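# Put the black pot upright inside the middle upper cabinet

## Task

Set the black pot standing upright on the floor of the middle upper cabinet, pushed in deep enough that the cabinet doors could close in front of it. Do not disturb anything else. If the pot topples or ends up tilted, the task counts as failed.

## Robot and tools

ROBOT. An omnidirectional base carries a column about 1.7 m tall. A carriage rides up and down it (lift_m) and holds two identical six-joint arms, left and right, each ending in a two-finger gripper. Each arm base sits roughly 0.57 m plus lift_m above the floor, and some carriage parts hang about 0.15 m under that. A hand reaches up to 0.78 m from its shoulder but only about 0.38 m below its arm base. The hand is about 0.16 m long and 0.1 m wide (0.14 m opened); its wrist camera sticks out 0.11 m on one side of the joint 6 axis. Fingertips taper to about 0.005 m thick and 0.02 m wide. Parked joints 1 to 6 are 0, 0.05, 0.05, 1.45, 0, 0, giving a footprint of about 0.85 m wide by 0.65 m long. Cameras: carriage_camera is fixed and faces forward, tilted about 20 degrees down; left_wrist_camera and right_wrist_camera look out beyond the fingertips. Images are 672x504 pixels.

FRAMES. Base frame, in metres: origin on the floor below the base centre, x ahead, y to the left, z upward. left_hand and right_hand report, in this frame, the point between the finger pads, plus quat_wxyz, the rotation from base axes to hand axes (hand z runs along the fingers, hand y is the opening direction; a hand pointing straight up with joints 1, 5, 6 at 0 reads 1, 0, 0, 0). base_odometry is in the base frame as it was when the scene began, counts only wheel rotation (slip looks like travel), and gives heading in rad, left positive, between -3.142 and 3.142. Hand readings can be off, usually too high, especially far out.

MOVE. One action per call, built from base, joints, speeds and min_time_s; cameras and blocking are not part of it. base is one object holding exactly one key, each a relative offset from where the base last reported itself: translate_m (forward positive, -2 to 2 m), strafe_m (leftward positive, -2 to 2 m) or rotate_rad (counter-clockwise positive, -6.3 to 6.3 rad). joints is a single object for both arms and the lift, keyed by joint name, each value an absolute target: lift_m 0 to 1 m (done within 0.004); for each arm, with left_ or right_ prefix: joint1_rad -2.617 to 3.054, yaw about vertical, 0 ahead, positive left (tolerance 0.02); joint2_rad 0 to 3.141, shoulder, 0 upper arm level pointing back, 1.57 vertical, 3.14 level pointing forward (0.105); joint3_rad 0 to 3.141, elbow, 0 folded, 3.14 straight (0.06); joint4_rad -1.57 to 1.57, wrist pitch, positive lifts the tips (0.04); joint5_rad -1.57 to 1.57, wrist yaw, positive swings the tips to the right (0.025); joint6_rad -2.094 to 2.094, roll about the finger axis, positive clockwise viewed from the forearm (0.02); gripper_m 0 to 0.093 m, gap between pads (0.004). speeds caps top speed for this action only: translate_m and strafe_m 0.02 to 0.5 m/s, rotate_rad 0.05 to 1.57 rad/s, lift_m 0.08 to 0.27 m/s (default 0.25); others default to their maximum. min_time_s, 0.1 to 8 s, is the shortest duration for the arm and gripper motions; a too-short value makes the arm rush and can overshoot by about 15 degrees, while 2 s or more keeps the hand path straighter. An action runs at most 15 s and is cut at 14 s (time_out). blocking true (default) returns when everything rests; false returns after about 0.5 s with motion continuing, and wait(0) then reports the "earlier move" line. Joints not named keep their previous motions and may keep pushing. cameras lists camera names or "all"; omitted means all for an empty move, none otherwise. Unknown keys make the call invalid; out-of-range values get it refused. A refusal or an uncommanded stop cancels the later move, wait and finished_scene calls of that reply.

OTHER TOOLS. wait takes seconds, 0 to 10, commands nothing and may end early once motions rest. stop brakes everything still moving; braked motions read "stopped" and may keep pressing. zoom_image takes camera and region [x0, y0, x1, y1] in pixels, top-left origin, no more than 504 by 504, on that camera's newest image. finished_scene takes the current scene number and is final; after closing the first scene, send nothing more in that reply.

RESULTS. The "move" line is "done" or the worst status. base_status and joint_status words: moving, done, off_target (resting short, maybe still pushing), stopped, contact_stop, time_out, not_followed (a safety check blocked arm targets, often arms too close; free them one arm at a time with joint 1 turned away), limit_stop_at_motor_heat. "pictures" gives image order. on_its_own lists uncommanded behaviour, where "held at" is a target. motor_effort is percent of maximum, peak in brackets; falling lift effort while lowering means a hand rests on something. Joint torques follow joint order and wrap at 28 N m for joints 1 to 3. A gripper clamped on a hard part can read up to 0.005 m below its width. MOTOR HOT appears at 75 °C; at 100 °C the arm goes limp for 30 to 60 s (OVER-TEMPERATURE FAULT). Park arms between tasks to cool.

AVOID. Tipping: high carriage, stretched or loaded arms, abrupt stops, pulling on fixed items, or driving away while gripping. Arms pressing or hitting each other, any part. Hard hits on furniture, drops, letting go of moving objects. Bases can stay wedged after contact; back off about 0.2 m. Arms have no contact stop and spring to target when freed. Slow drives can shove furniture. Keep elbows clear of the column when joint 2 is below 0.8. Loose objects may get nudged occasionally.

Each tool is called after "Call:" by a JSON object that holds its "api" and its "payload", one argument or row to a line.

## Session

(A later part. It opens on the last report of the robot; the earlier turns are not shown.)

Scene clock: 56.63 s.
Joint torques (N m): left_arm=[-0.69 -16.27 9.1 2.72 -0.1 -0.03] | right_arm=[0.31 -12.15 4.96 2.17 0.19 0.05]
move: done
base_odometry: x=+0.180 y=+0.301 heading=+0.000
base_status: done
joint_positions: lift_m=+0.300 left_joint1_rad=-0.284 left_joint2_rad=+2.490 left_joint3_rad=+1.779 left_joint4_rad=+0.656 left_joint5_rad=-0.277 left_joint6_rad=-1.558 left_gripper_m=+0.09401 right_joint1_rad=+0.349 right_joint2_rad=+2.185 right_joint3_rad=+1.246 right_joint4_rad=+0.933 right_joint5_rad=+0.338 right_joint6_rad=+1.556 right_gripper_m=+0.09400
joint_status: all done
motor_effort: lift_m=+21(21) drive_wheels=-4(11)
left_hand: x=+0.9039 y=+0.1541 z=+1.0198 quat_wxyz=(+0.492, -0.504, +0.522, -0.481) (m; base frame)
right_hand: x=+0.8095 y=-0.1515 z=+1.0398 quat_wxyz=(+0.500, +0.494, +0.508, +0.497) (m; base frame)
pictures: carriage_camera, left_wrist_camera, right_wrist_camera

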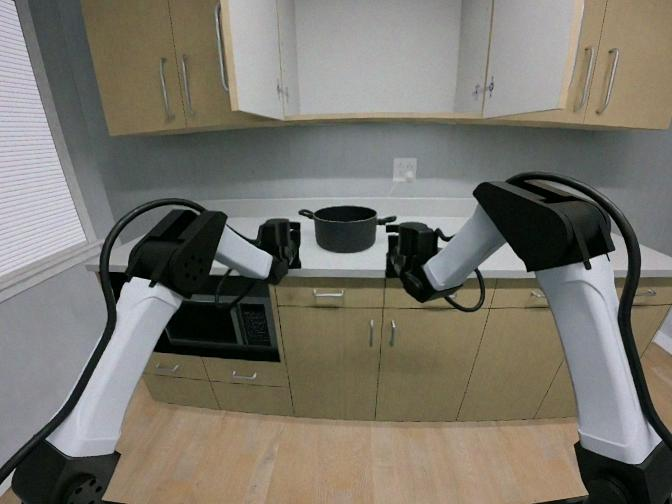

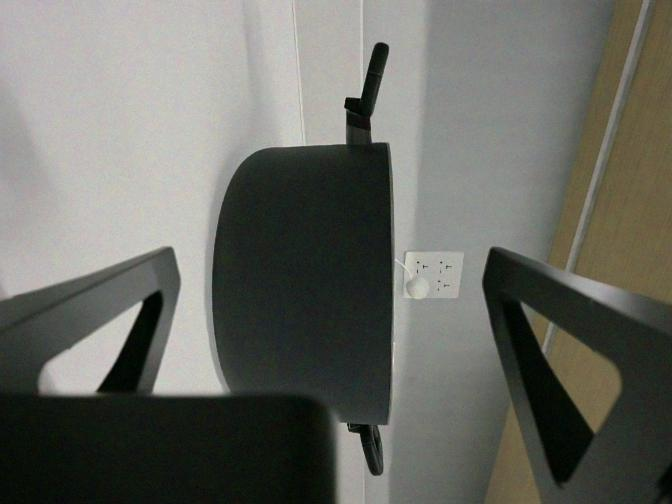

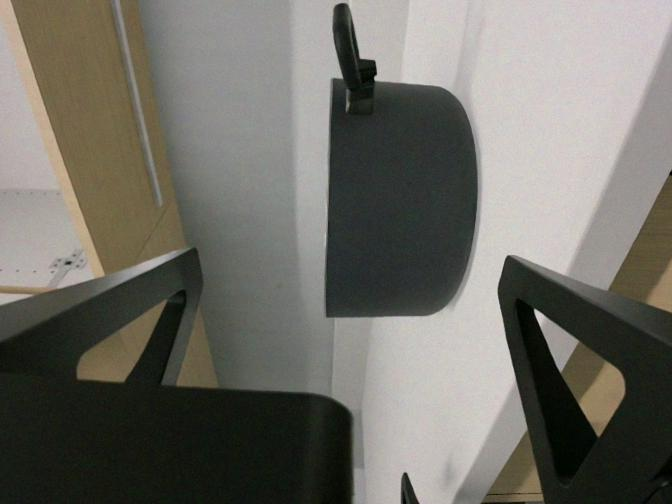

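Call:
{"api": "move", "payload": {
  "base": {"translate_m":0.12},
  "joints": {"left_joint2_rad":2.445,"left_joint3_rad":1.81,"left_joint4_rad":0.70,"left_joint6_rad":-1.27,"right_joint6_rad":1.27},
  "speeds": {"translate_m":0.15},
  "cameras": ["all"]
}}

Scene clock: 60.33 s.
Joint torques (N m): left_arm=[-0.39 -21.44 9.09 2.69 -0.06 0.25] | right_arm=[0.21 -12.34 5 2.07 0.15 -0.24]
move: done
base_odometry: x=+0.300 y=+0.301 heading=+0.000
base_status: done
joint_positions: lift_m=+0.300 left_joint1_rad=-0.286 left_joint2_rad=+2.490 left_joint3_rad=+1.780 left_joint4_rad=+0.673 left_joint5_rad=-0.279 left_joint6_rad=-1.281 left_gripper_m=+0.09401 right_joint1_rad=+0.350 right_joint2_rad=+2.187 right_joint3_rad=+1.246 right_joint4_rad=+0.939 right_joint5_rad=+0.341 right_joint6_rad=+1.283 right_gripper_m=+0.09400
joint_status: all done
motor_effort: lift_m=+21(21) drive_wheels=-6(10)
left_hand: x=+0.9040 y=+0.1534 z=+1.0248 quat_wxyz=(+0.558, -0.425, +0.580, -0.414) (m; base frame)
right_hand: x=+0.8093 y=-0.1511 z=+1.0403 quat_wxyz=(+0.564, +0.421, +0.569, +0.425) (m; base frame)
pictures: carriage_camera, left_wrist_camera, right_wrist_camera

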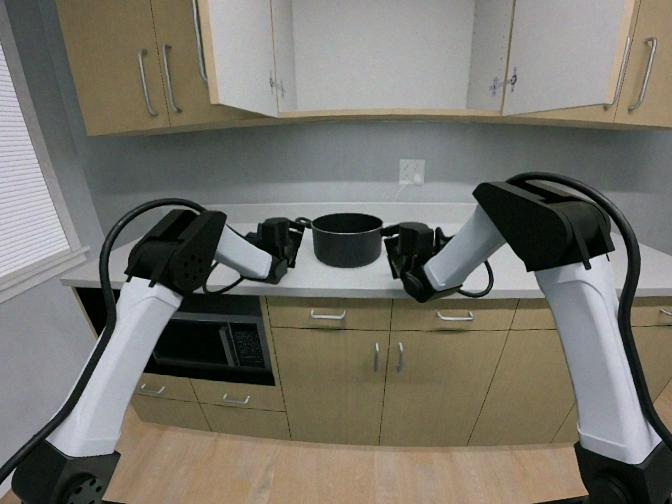

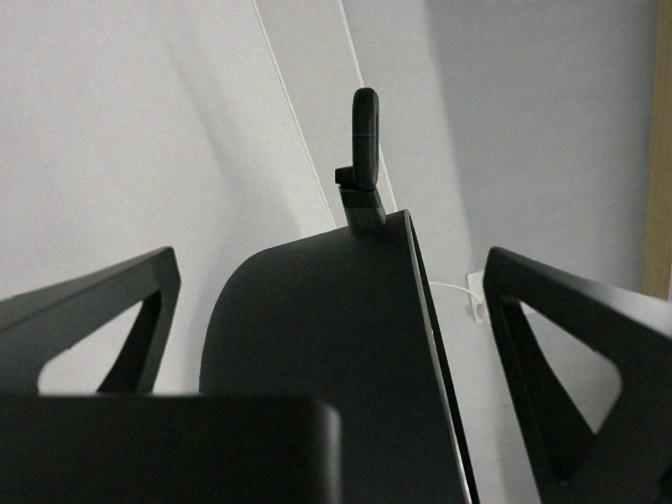

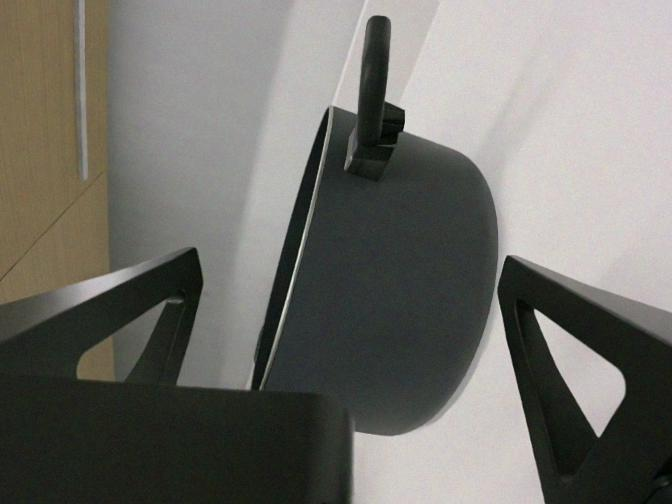

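Call:
{"api": "move", "payload": {
  "joints": {"left_joint2_rad":2.395,"left_joint3_rad":1.80,"lift_m":0.29},
  "cameras": ["all"]
}}

Scene clock: 61.83 s.
Joint torques (N m): left_arm=[-0.47 -22.31 8.02 2.6 -0.07 0.22] | right_arm=[0.27 -13.38 5.38 2.03 0.16 -0.24]
move: done
base_odometry: x=+0.300 y=+0.301 heading=+0.000
base_status: not commanded
joint_positions: lift_m=+0.290 left_joint1_rad=-0.286 left_joint2_rad=+2.450 left_joint3_rad=+1.782 left_joint4_rad=+0.678 left_joint5_rad=-0.279 left_joint6_rad=-1.281 left_gripper_m=+0.09401 right_joint1_rad=+0.350 right_joint2_rad=+2.196 right_joint3_rad=+1.240 right_joint4_rad=+0.943 right_joint5_rad=+0.341 right_joint6_rad=+1.283 right_gripper_m=+0.09400
joint_status: all done
motor_effort: lift_m=+21(22) drive_wheels=-5(6)
left_hand: x=+0.9022 y=+0.1539 z=+1.0440 quat_wxyz=(+0.568, -0.420, +0.565, -0.427) (m; base frame)
right_hand: x=+0.8089 y=-0.1512 z=+1.0234 quat_wxyz=(+0.562, +0.422, +0.573, +0.422) (m; base frame)
pictures: carriage_camera, left_wrist_camera, right_wrist_camera

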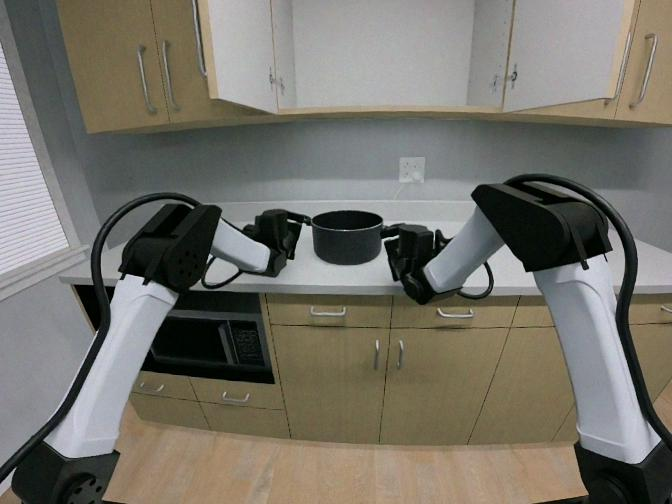

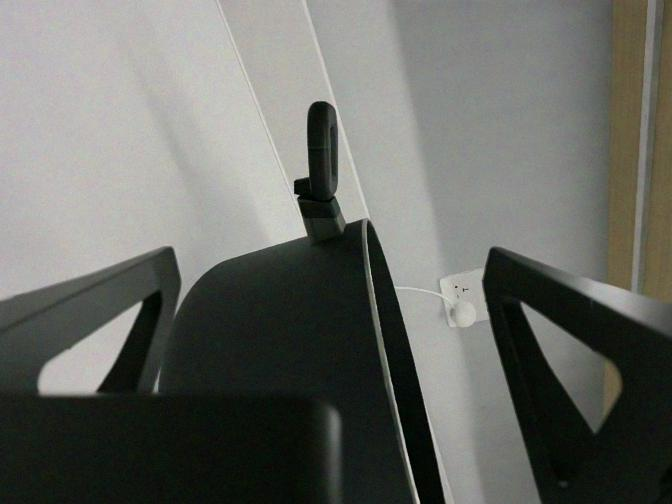

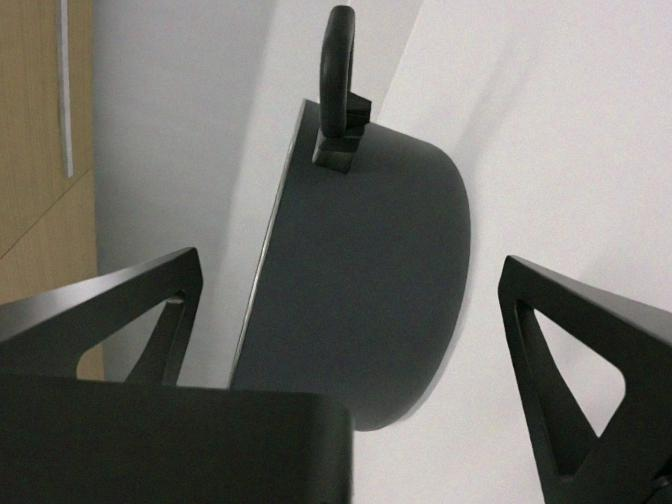

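Call:
{"api": "move", "payload": {
  "base": {"translate_m":0.11},
  "speeds": {"translate_m":0.1},
  "cameras": ["all"]
}}

Scene clock: 64.67 s.
Joint torques (N m): left_arm=[-0.44 -22.2 8.12 2.62 -0.06 0.23] | right_arm=[0.06 -13.37 5.39 2.03 0.15 -0.24]
move: done
base_odometry: x=+0.410 y=+0.301 heading=+0.001
base_status: done
joint_positions: lift_m=+0.290 left_joint1_rad=-0.286 left_joint2_rad=+2.450 left_joint3_rad=+1.782 left_joint4_rad=+0.678 left_joint5_rad=-0.279 left_joint6_rad=-1.281 left_gripper_m=+0.09401 right_joint1_rad=+0.352 right_joint2_rad=+2.196 right_joint3_rad=+1.240 right_joint4_rad=+0.943 right_joint5_rad=+0.342 right_joint6_rad=+1.283 right_gripper_m=+0.09400
joint_status: not commanded
motor_effort: lift_m=+21(21) drive_wheels=-6(11)
left_hand: x=+0.9021 y=+0.1534 z=+1.0440 quat_wxyz=(+0.568, -0.419, +0.565, -0.427) (m; base frame)
right_hand: x=+0.8086 y=-0.1502 z=+1.0234 quat_wxyz=(+0.562, +0.421, +0.573, +0.422) (m; base frame)
pictures: carriage_camera, left_wrist_camera, right_wrist_camera

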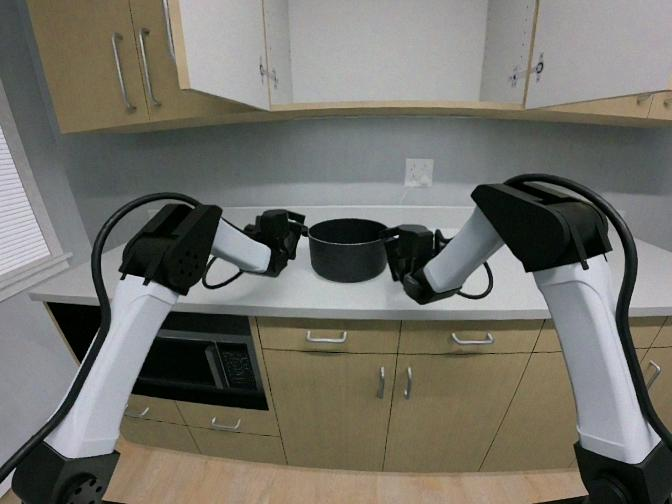

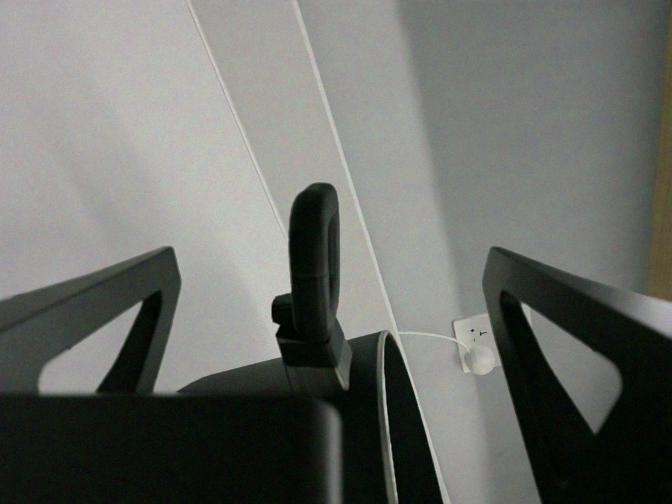

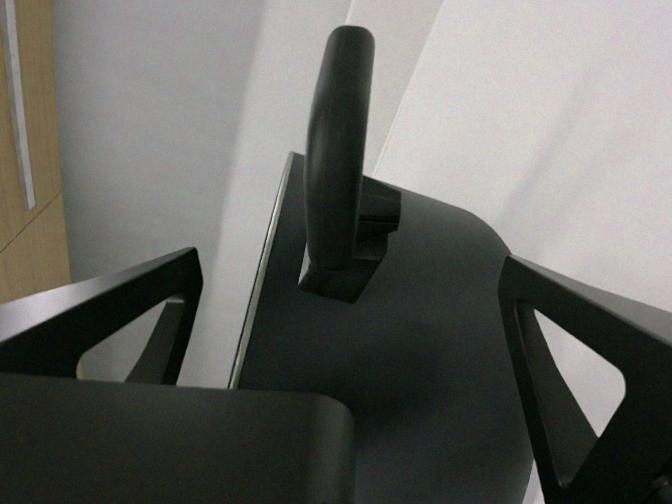

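Call:
{"api": "zoom_image", "payload": {
  "camera": "carriage_camera",
  "region": [240, 180, 480, 320]
}}

Call:
{"api": "zoom_image", "payload": {
  "camera": "right_wrist_camera",
  "region": [180, 0, 560, 380]
}}

Scaled by 2.100 from the camera's 672x504 image, which has a finer 960x720 frame.

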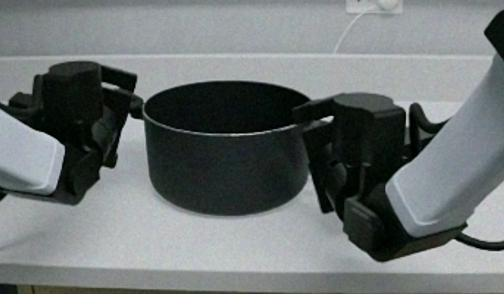

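Scaled by 1.326 from the camera's 672x504 image, which has a finer 960x720 frame.

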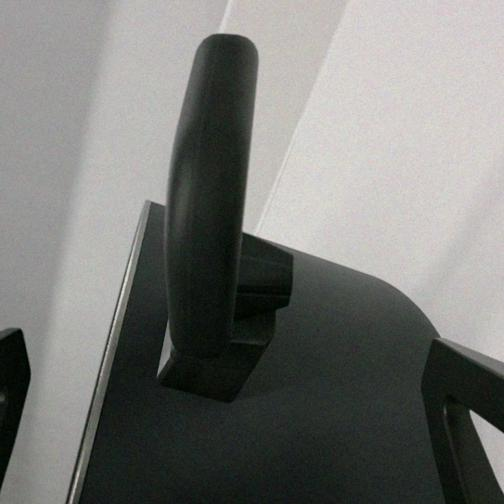

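Call:
{"api": "move", "payload": {
  "joints": {"right_joint5_rad":0.475},
  "cameras": ["all"]
}}

Call:
{"api": "zoom_image", "payload": {
  "camera": "carriage_camera",
  "region": [240, 180, 480, 320]
}}

Scene clock: 72.83 s.
Joint torques (N m): left_arm=[-0.46 -22.24 8.06 2.61 -0.07 0.22] | right_arm=[0.05 -13.35 5.41 1.98 0.18 -0.24]
move: done
base_odometry: x=+0.410 y=+0.301 heading=+0.001
base_status: not commanded
joint_positions: lift_m=+0.290 left_joint1_rad=-0.286 left_joint2_rad=+2.450 left_joint3_rad=+1.782 left_joint4_rad=+0.678 left_joint5_rad=-0.279 left_joint6_rad=-1.281 left_gripper_m=+0.09401 right_joint1_rad=+0.352 right_joint2_rad=+2.196 right_joint3_rad=+1.240 right_joint4_rad=+0.943 right_joint5_rad=+0.458 right_joint6_rad=+1.283 right_gripper_m=+0.09400
joint_status: all done
motor_effort: lift_m=+21(21) drive_wheels=-6(7)
left_hand: x=+0.9021 y=+0.1534 z=+1.0440 quat_wxyz=(+0.568, -0.419, +0.565, -0.427) (m; base frame)
right_hand: x=+0.8077 y=-0.1705 z=+1.0235 quat_wxyz=(+0.586, +0.454, +0.548, +0.388) (m; base frame)
pictures: carriage_camera, left_wrist_camera, right_wrist_camera

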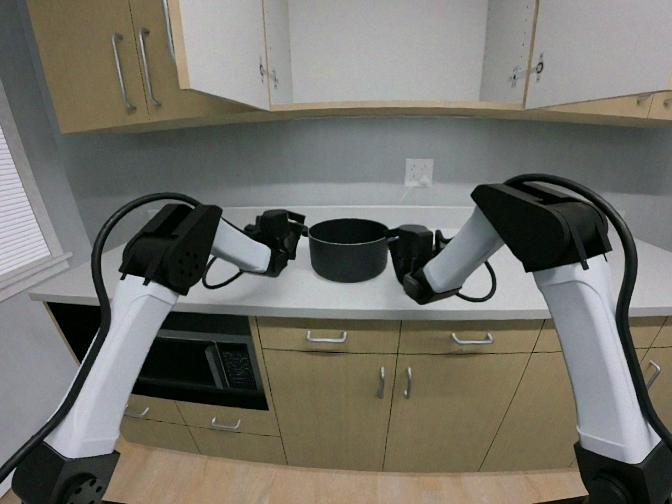

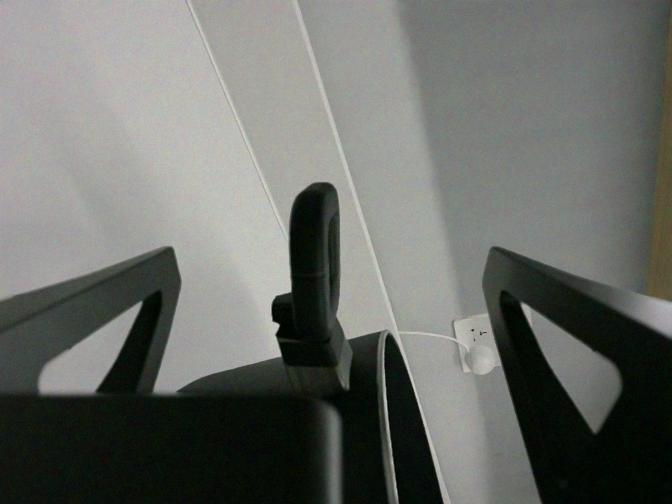

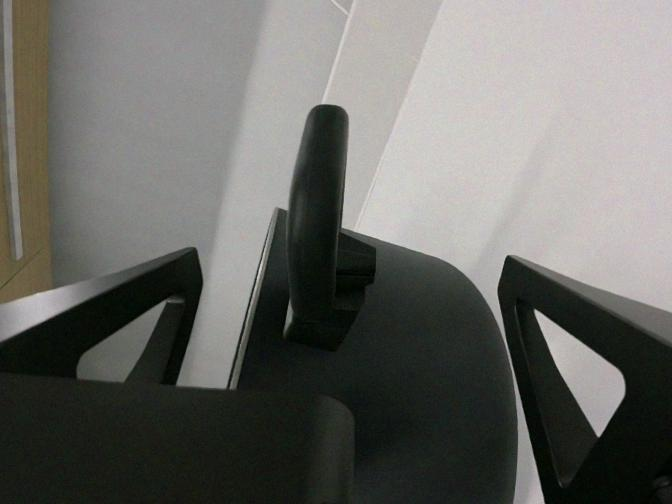

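Scaled by 2.100 from the camera's 672x504 image, which has a finer 960x720 frame.

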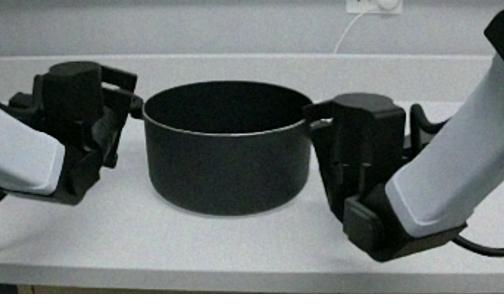

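Call:
{"api": "move", "payload": {
  "joints": {"right_joint5_rad":0.53,"left_gripper_m":0.035,"right_gripper_m":0.035},
  "min_time_s": 2,
  "cameras": ["all"]
}}

Call:
{"api": "zoom_image", "payload": {
  "camera": "carriage_camera",
  "region": [240, 180, 480, 320]
}}

Scene clock: 76.80 s.
Joint torques (N m): left_arm=[-0.44 -22.19 8.12 2.6 -0.07 0.24] | right_arm=[-0.01 -13.34 5.33 1.94 0.23 -0.23]
move: done
base_odometry: x=+0.410 y=+0.301 heading=+0.001
base_status: not commanded
joint_positions: lift_m=+0.290 left_joint1_rad=-0.286 left_joint2_rad=+2.450 left_joint3_rad=+1.782 left_joint4_rad=+0.678 left_joint5_rad=-0.279 left_joint6_rad=-1.281 left_gripper_m=+0.03514 right_joint1_rad=+0.352 right_joint2_rad=+2.196 right_joint3_rad=+1.240 right_joint4_rad=+0.946 right_joint5_rad=+0.510 right_joint6_rad=+1.282 right_gripper_m=+0.03512
joint_status: all done
motor_effort: lift_m=+21(21) drive_wheels=-5(7)
left_hand: x=+0.9021 y=+0.1534 z=+1.0440 quat_wxyz=(+0.568, -0.419, +0.565, -0.427) (m; base frame)
right_hand: x=+0.8065 y=-0.1794 z=+1.0243 quat_wxyz=(+0.597, +0.467, +0.535, +0.374) (m; base frame)
pictures: carriage_camera, left_wrist_camera, right_wrist_camera

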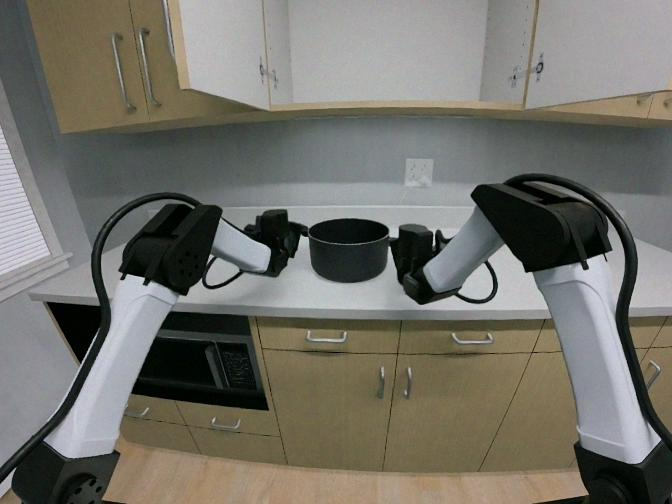

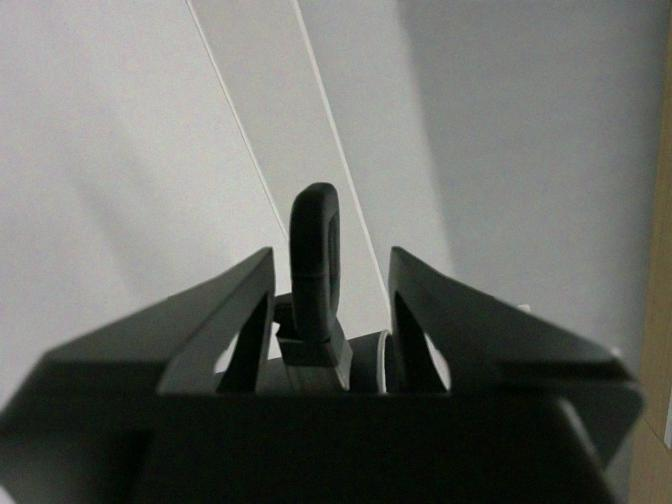

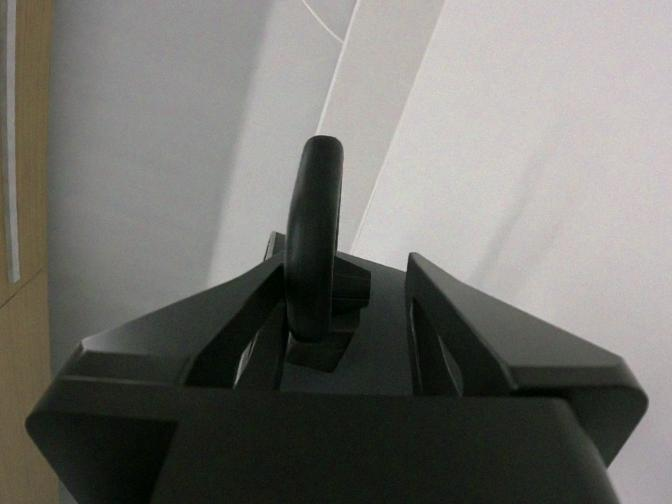

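Scaled by 2.100 from the camera's 672x504 image, which has a finer 960x720 frame.

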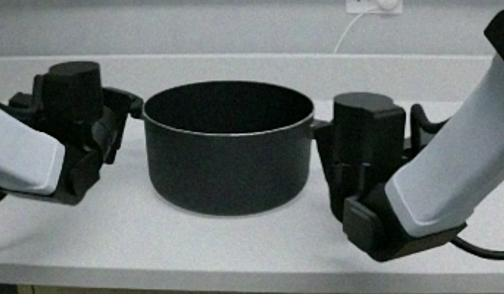

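Call:
{"api": "move", "payload": {
  "joints": {"left_gripper_m":0.004,"right_gripper_m":0.004},
  "min_time_s": 3,
  "cameras": ["all"]
}}

Call:
{"api": "zoom_image", "payload": {
  "camera": "carriage_camera",
  "region": [240, 180, 480, 320]
}}

Scene clock: 80.73 s.
Joint torques (N m): left_arm=[-0.44 -22.17 8.05 2.61 -0.04 0.24] | right_arm=[-0.02 -13.24 5.31 1.49 0.19 -0.29]
move: off_target
base_odometry: x=+0.410 y=+0.301 heading=+0.001
base_status: not commanded
joint_positions: lift_m=+0.290 left_joint1_rad=-0.286 left_joint2_rad=+2.450 left_joint3_rad=+1.782 left_joint4_rad=+0.678 left_joint5_rad=-0.282 left_joint6_rad=-1.281 left_gripper_m=+0.00414 right_joint1_rad=+0.352 right_joint2_rad=+2.196 right_joint3_rad=+1.240 right_joint4_rad=+0.987 right_joint5_rad=+0.511 right_joint6_rad=+1.286 right_gripper_m=+0.01118
joint_status: right_gripper_m off_target (ended at +0.01120, target +0.00400); the others done
motor_effort: lift_m=+21(21) drive_wheels=-6(7)
left_hand: x=+0.9021 y=+0.1538 z=+1.0440 quat_wxyz=(+0.568, -0.420, +0.565, -0.427) (m; base frame)
right_hand: x=+0.8064 y=-0.1797 z=+1.0334 quat_wxyz=(+0.603, +0.465, +0.520, +0.387) (m; base frame)
pictures: carriage_camera, left_wrist_camera, right_wrist_camera

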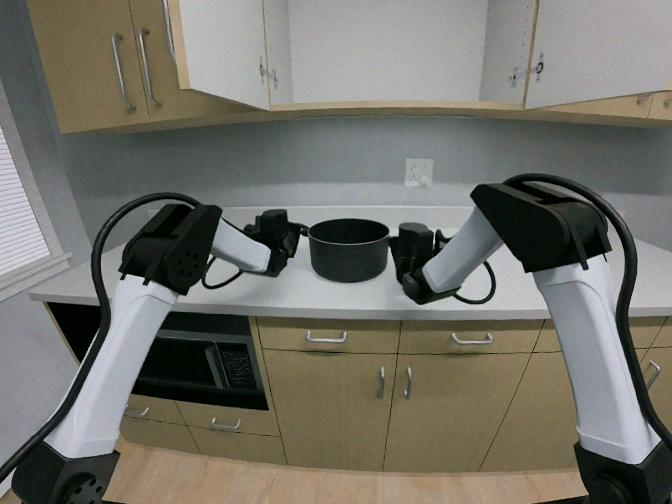

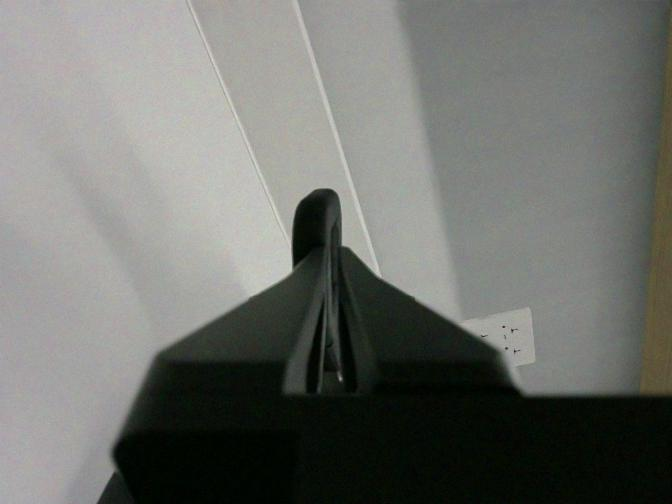

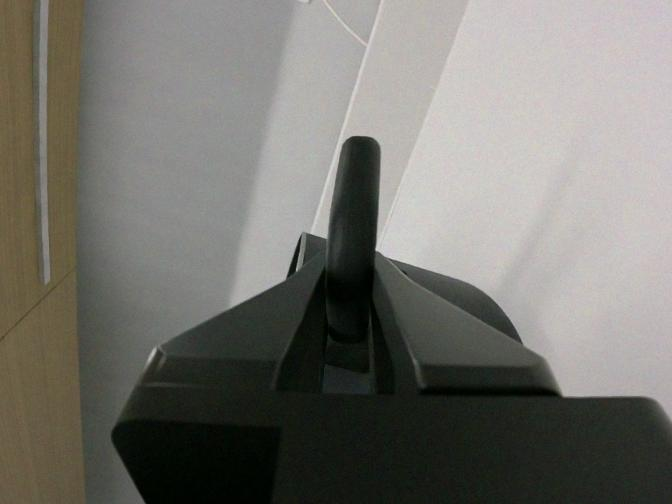

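Scaled by 2.100 from the camera's 672x504 image, which has a finer 960x720 frame.

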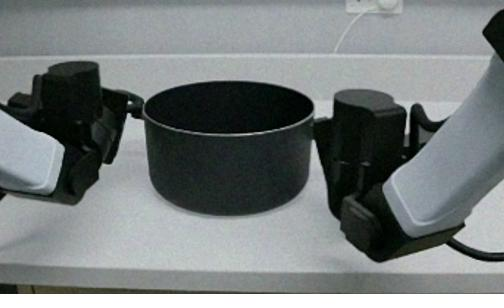

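Call:
{"api": "move", "payload": {
  "joints": {"left_gripper_m":0.06},
  "min_time_s": 1.5
}}

Call:
{"api": "move", "payload": {
  "joints": {"left_joint1_rad":-0.27,"left_joint2_rad":2.565,"left_joint3_rad":2.115,"left_joint4_rad":0.55,"left_joint5_rad":-0.275,"left_joint6_rad":-1.27},
  "min_time_s": 2,
  "cameras": ["all"]
}}

Call:
{"api": "zoom_image", "payload": {
  "camera": "carriage_camera",
  "region": [240, 180, 480, 320]
}}

Scene clock: 84.20 s.
Joint torques (N m): left_arm=[-0.38 -22.27 8.08 2.62 -0.04 0.22] | right_arm=[0.09 -13.23 5.29 1.49 0.21 -0.25]
move: done
MOTOR HOT: joint 2 (shoulder) of the left arm reports 76 °C; the controller stops that arm at 100 °C. To cool a motor, set the load down, stop pushing, or move to a pose that needs little force.
base_odometry: x=+0.410 y=+0.301 heading=+0.001
base_status: not commanded
joint_positions: lift_m=+0.290 left_joint1_rad=-0.286 left_joint2_rad=+2.450 left_joint3_rad=+1.782 left_joint4_rad=+0.678 left_joint5_rad=-0.282 left_joint6_rad=-1.281 left_gripper_m=+0.05986 right_joint1_rad=+0.352 right_joint2_rad=+2.196 right_joint3_rad=+1.240 right_joint4_rad=+0.987 right_joint5_rad=+0.512 right_joint6_rad=+1.286 right_gripper_m=+0.01118
joint_status: all done
motor_effort: lift_m=+21(21) drive_wheels=-5(6)
left_hand: x=+0.9021 y=+0.1538 z=+1.0440 quat_wxyz=(+0.568, -0.420, +0.565, -0.427) (m; base frame)
right_hand: x=+0.8063 y=-0.1798 z=+1.0334 quat_wxyz=(+0.603, +0.465, +0.520, +0.387) (m; base frame)
pictures: none

Scene clock: 86.50 s.
Joint torques (N m): left_arm=[0.53 -17.94 10.48 2.69 0.11 0.22] | right_arm=[0.08 -13.23 5.34 1.46 0.05 -0.28]
move: done
MOTOR HOT: still on. Joint 2 (shoulder) of the left arm reports 76 °C.
base_odometry: x=+0.410 y=+0.301 heading=+0.001
base_status: not commanded
joint_positions: lift_m=+0.290 left_joint1_rad=-0.276 left_joint2_rad=+2.567 left_joint3_rad=+2.074 left_joint4_rad=+0.519 left_joint5_rad=-0.282 left_joint6_rad=-1.281 left_gripper_m=+0.05987 right_joint1_rad=+0.352 right_joint2_rad=+2.196 right_joint3_rad=+1.240 right_joint4_rad=+0.987 right_joint5_rad=+0.524 right_joint6_rad=+1.286 right_gripper_m=+0.01118
joint_status: all done
motor_effort: lift_m=+21(21) drive_wheels=-7(7)
left_hand: x=+0.9353 y=+0.1518 z=+1.0646 quat_wxyz=(+0.574, -0.421, +0.557, -0.428) (m; base frame)
right_hand: x=+0.8060 y=-0.1819 z=+1.0335 quat_wxyz=(+0.605, +0.469, +0.517, +0.384) (m; base frame)
pictures: carriage_camera, left_wrist_camera, right_wrist_camera

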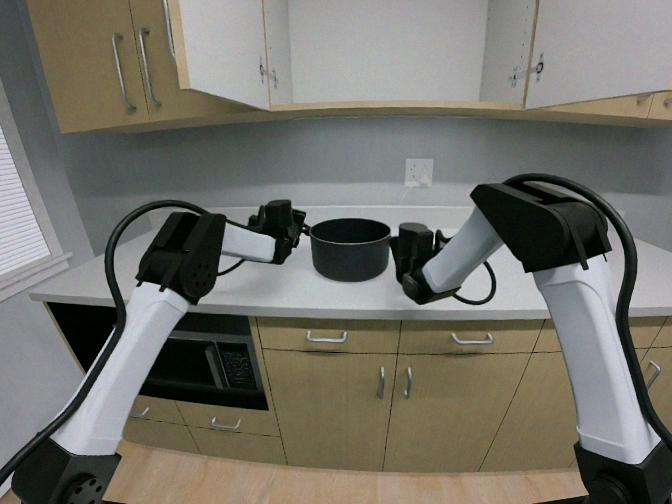

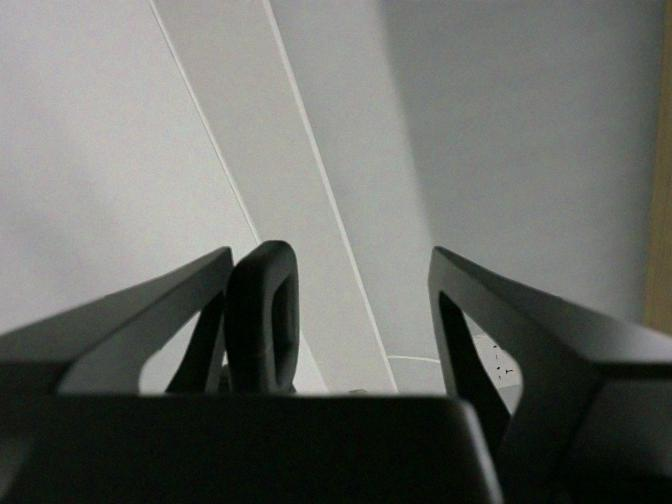

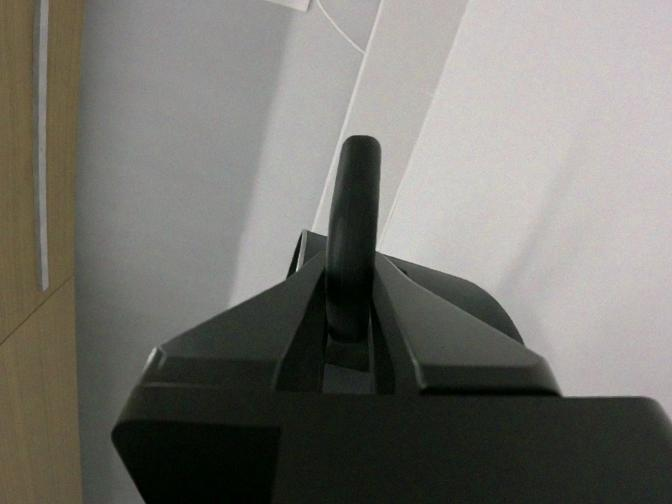

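Scaled by 2.100 from the camera's 672x504 image, which has a finer 960x720 frame.

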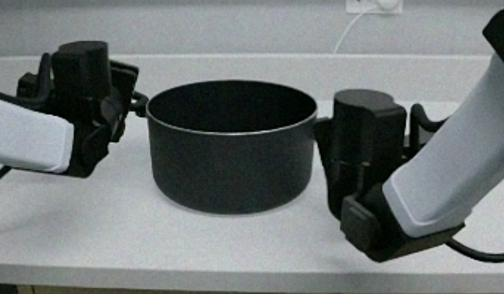

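Call:
{"api": "move", "payload": {
  "joints": {"left_joint2_rad":2.60}
}}

Call:
{"api": "move", "payload": {
  "joints": {"left_gripper_m":0.004},
  "min_time_s": 2,
  "cameras": ["all"]
}}

Scene clock: 88.13 s.
Joint torques (N m): left_arm=[0.58 -17.68 9.43 2.65 0.11 0.21] | right_arm=[0.1 -13.24 5.31 1.45 0.05 -0.28]
move: done
MOTOR HOT: still on. Joint 2 (shoulder) of the left arm reports 76 °C.
base_odometry: x=+0.410 y=+0.301 heading=+0.001
base_status: not commanded
joint_positions: lift_m=+0.290 left_joint1_rad=-0.276 left_joint2_rad=+2.598 left_joint3_rad=+2.086 left_joint4_rad=+0.524 left_joint5_rad=-0.282 left_joint6_rad=-1.281 left_gripper_m=+0.05987 right_joint1_rad=+0.352 right_joint2_rad=+2.196 right_joint3_rad=+1.240 right_joint4_rad=+0.987 right_joint5_rad=+0.524 right_joint6_rad=+1.286 right_gripper_m=+0.01118
joint_status: all done
motor_effort: lift_m=+21(21) drive_wheels=-6(6)
left_hand: x=+0.9383 y=+0.1510 z=+1.0492 quat_wxyz=(+0.571, -0.423, +0.562, -0.424) (m; base frame)
right_hand: x=+0.8060 y=-0.1819 z=+1.0335 quat_wxyz=(+0.605, +0.469, +0.516, +0.383) (m; base frame)
pictures: none

Scene clock: 90.43 s.
Joint torques (N m): left_arm=[0.57 -18.56 9.47 2.77 0.08 0.22] | right_arm=[-0.01 -13.31 5.29 1.48 0.03 -0.27]
move: off_target
MOTOR HOT: still on. Joint 2 (shoulder) of the left arm reports 75 °C.
base_odometry: x=+0.410 y=+0.301 heading=+0.001
base_status: not commanded
joint_positions: lift_m=+0.290 left_joint1_rad=-0.276 left_joint2_rad=+2.606 left_joint3_rad=+2.086 left_joint4_rad=+0.514 left_joint5_rad=-0.280 left_joint6_rad=-1.280 left_gripper_m=+0.01226 right_joint1_rad=+0.352 right_joint2_rad=+2.196 right_joint3_rad=+1.240 right_joint4_rad=+0.987 right_joint5_rad=+0.526 right_joint6_rad=+1.286 right_gripper_m=+0.01118
joint_status: left_gripper_m off_target (ended at +0.01228, target +0.00400)
motor_effort: lift_m=+21(21) drive_wheels=-6(6)
left_hand: x=+0.9388 y=+0.1506 z=+1.0414 quat_wxyz=(+0.567, -0.424, +0.568, -0.420) (m; base frame)
right_hand: x=+0.8060 y=-0.1821 z=+1.0335 quat_wxyz=(+0.606, +0.469, +0.516, +0.383) (m; base frame)
pictures: carriage_camera, left_wrist_camera, right_wrist_camera

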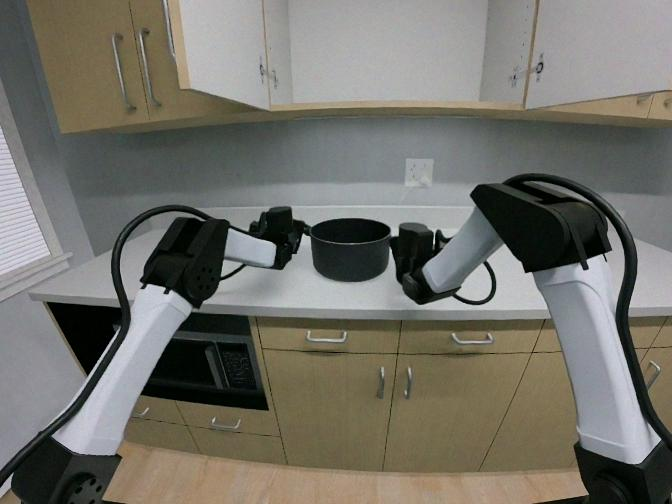

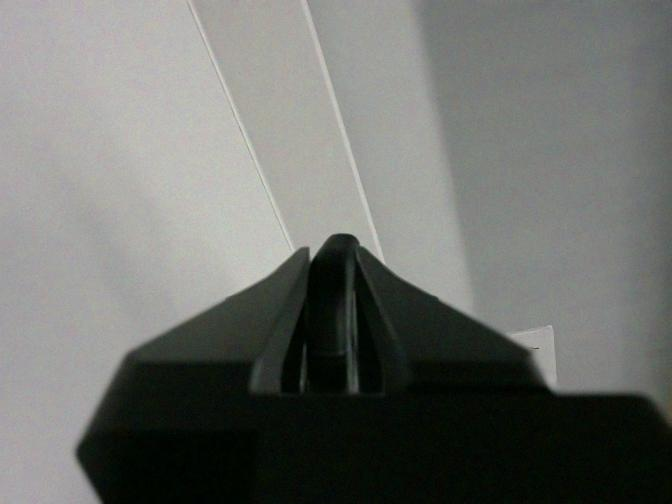

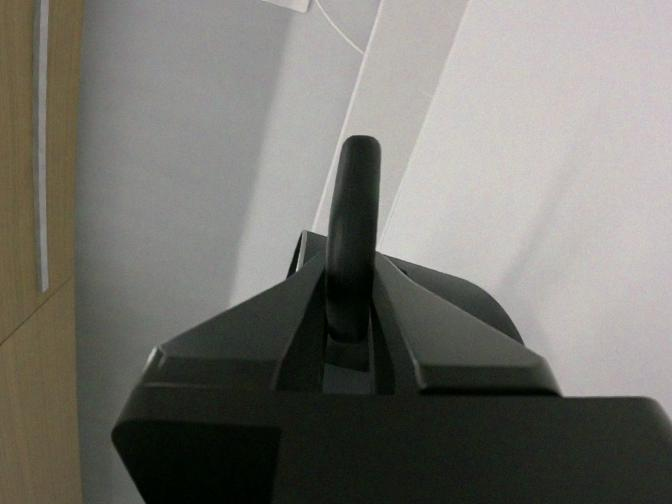

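Call:
{"api": "move", "payload": {
  "joints": {"lift_m":0.35},
  "speeds": {"lift_m":0.1},
  "cameras": ["all"]
}}

Scene clock: 97.90 s.
Joint torques (N m): left_arm=[0.54 -22.31 9.32 3.78 -0.05 0.2] | right_arm=[0.01 -14.71 5.93 2.61 0.1 -0.74]
move: done
MOTOR HOT: still on. Joint 2 (shoulder) of the left arm reports 75 °C.
base_odometry: x=+0.410 y=+0.301 heading=+0.001
base_status: not commanded
joint_positions: lift_m=+0.350 left_joint1_rad=-0.276 left_joint2_rad=+2.642 left_joint3_rad=+2.086 left_joint4_rad=+0.426 left_joint5_rad=-0.271 left_joint6_rad=-1.280 left_gripper_m=+0.01175 right_joint1_rad=+0.352 right_joint2_rad=+2.210 right_joint3_rad=+1.232 right_joint4_rad=+0.886 right_joint5_rad=+0.526 right_joint6_rad=+1.330 right_gripper_m=+0.01118
joint_status: all done
motor_effort: lift_m=+24(28) drive_wheels=+2(6)
left_hand: x=+0.9388 y=+0.1489 z=+1.0542 quat_wxyz=(+0.537, -0.436, +0.610, -0.387) (m; base frame)
right_hand: x=+0.8044 y=-0.1828 z=+1.0588 quat_wxyz=(+0.577, +0.490, +0.548, +0.357) (m; base frame)
pictures: carriage_camera, left_wrist_camera, right_wrist_camera

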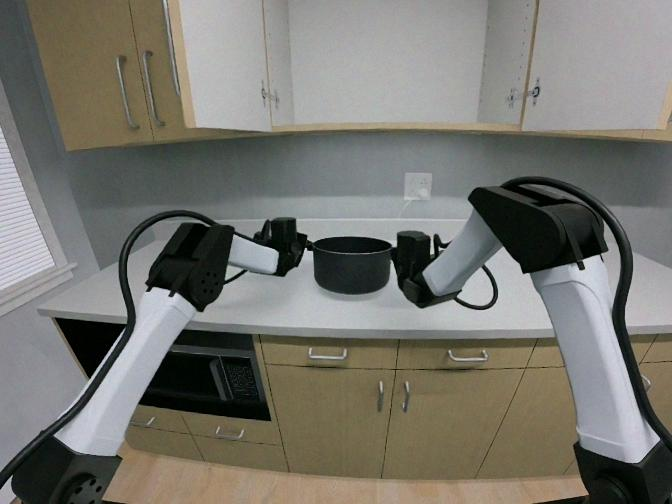

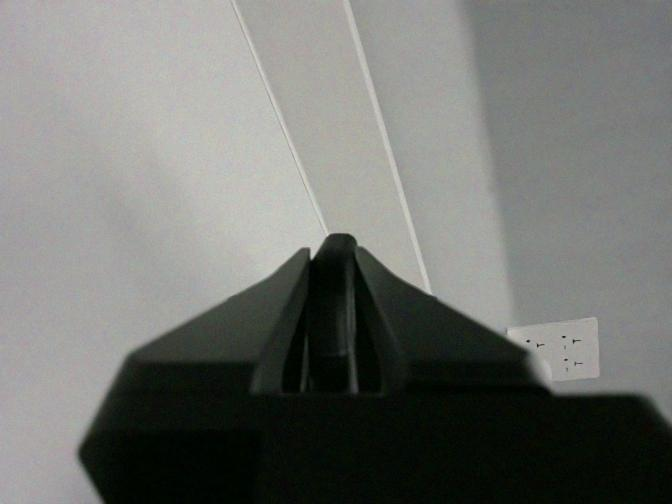

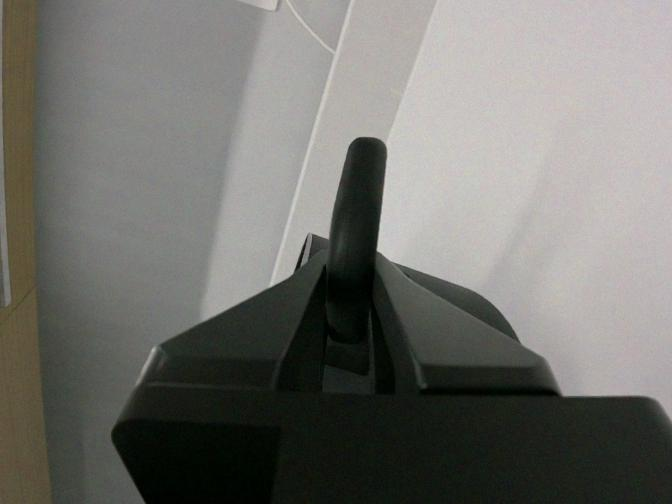

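Call:
{"api": "move", "payload": {
  "joints": {"lift_m":0.42},
  "speeds": {"lift_m":0.1},
  "cameras": ["carriage_camera"]
}}

Call:
{"api": "zoom_image", "payload": {
  "camera": "carriage_camera",
  "region": [220, 180, 480, 340]
}}

Scene clock: 100.17 s.
Joint torques (N m): left_arm=[0.47 -23.9 9.32 4.27 -0.12 0.24] | right_arm=[0.01 -15.76 6.31 2.97 0.1 -0.9]
move: done
MOTOR HOT: still on. Joint 2 (shoulder) of the left arm reports 77 °C.
base_odometry: x=+0.410 y=+0.301 heading=+0.001
base_status: not commanded
joint_positions: lift_m=+0.420 left_joint1_rad=-0.276 left_joint2_rad=+2.658 left_joint3_rad=+2.086 left_joint4_rad=+0.382 left_joint5_rad=-0.263 left_joint6_rad=-1.282 left_gripper_m=+0.01156 right_joint1_rad=+0.352 right_joint2_rad=+2.220 right_joint3_rad=+1.226 right_joint4_rad=+0.855 right_joint5_rad=+0.526 right_joint6_rad=+1.341 right_gripper_m=+0.01118
joint_status: all done
motor_effort: lift_m=+24(29) drive_wheels=+0(7)
left_hand: x=+0.9373 y=+0.1480 z=+1.1026 quat_wxyz=(+0.520, -0.441, +0.629, -0.372) (m; base frame)
right_hand: x=+0.8027 y=-0.1834 z=+1.1138 quat_wxyz=(+0.567, +0.496, +0.560, +0.345) (m; base frame)
pictures: carriage_camera

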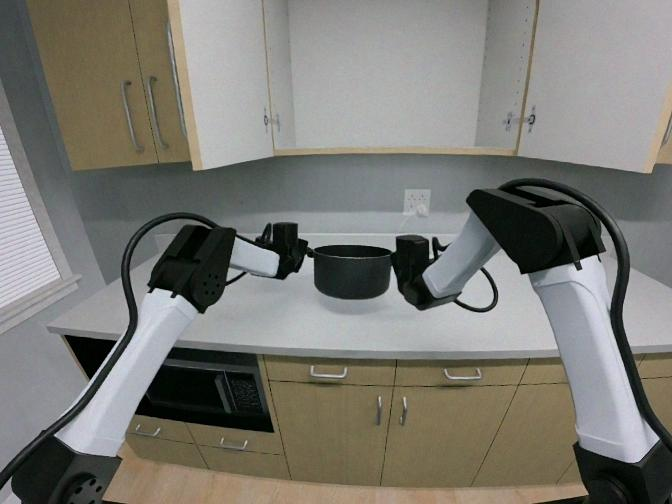

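Scaled by 1.938 from the camera's 672x504 image, which has a finer 960x720 frame.

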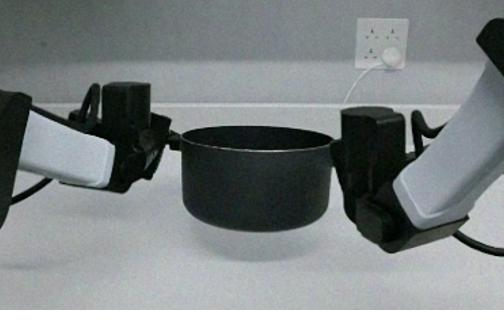

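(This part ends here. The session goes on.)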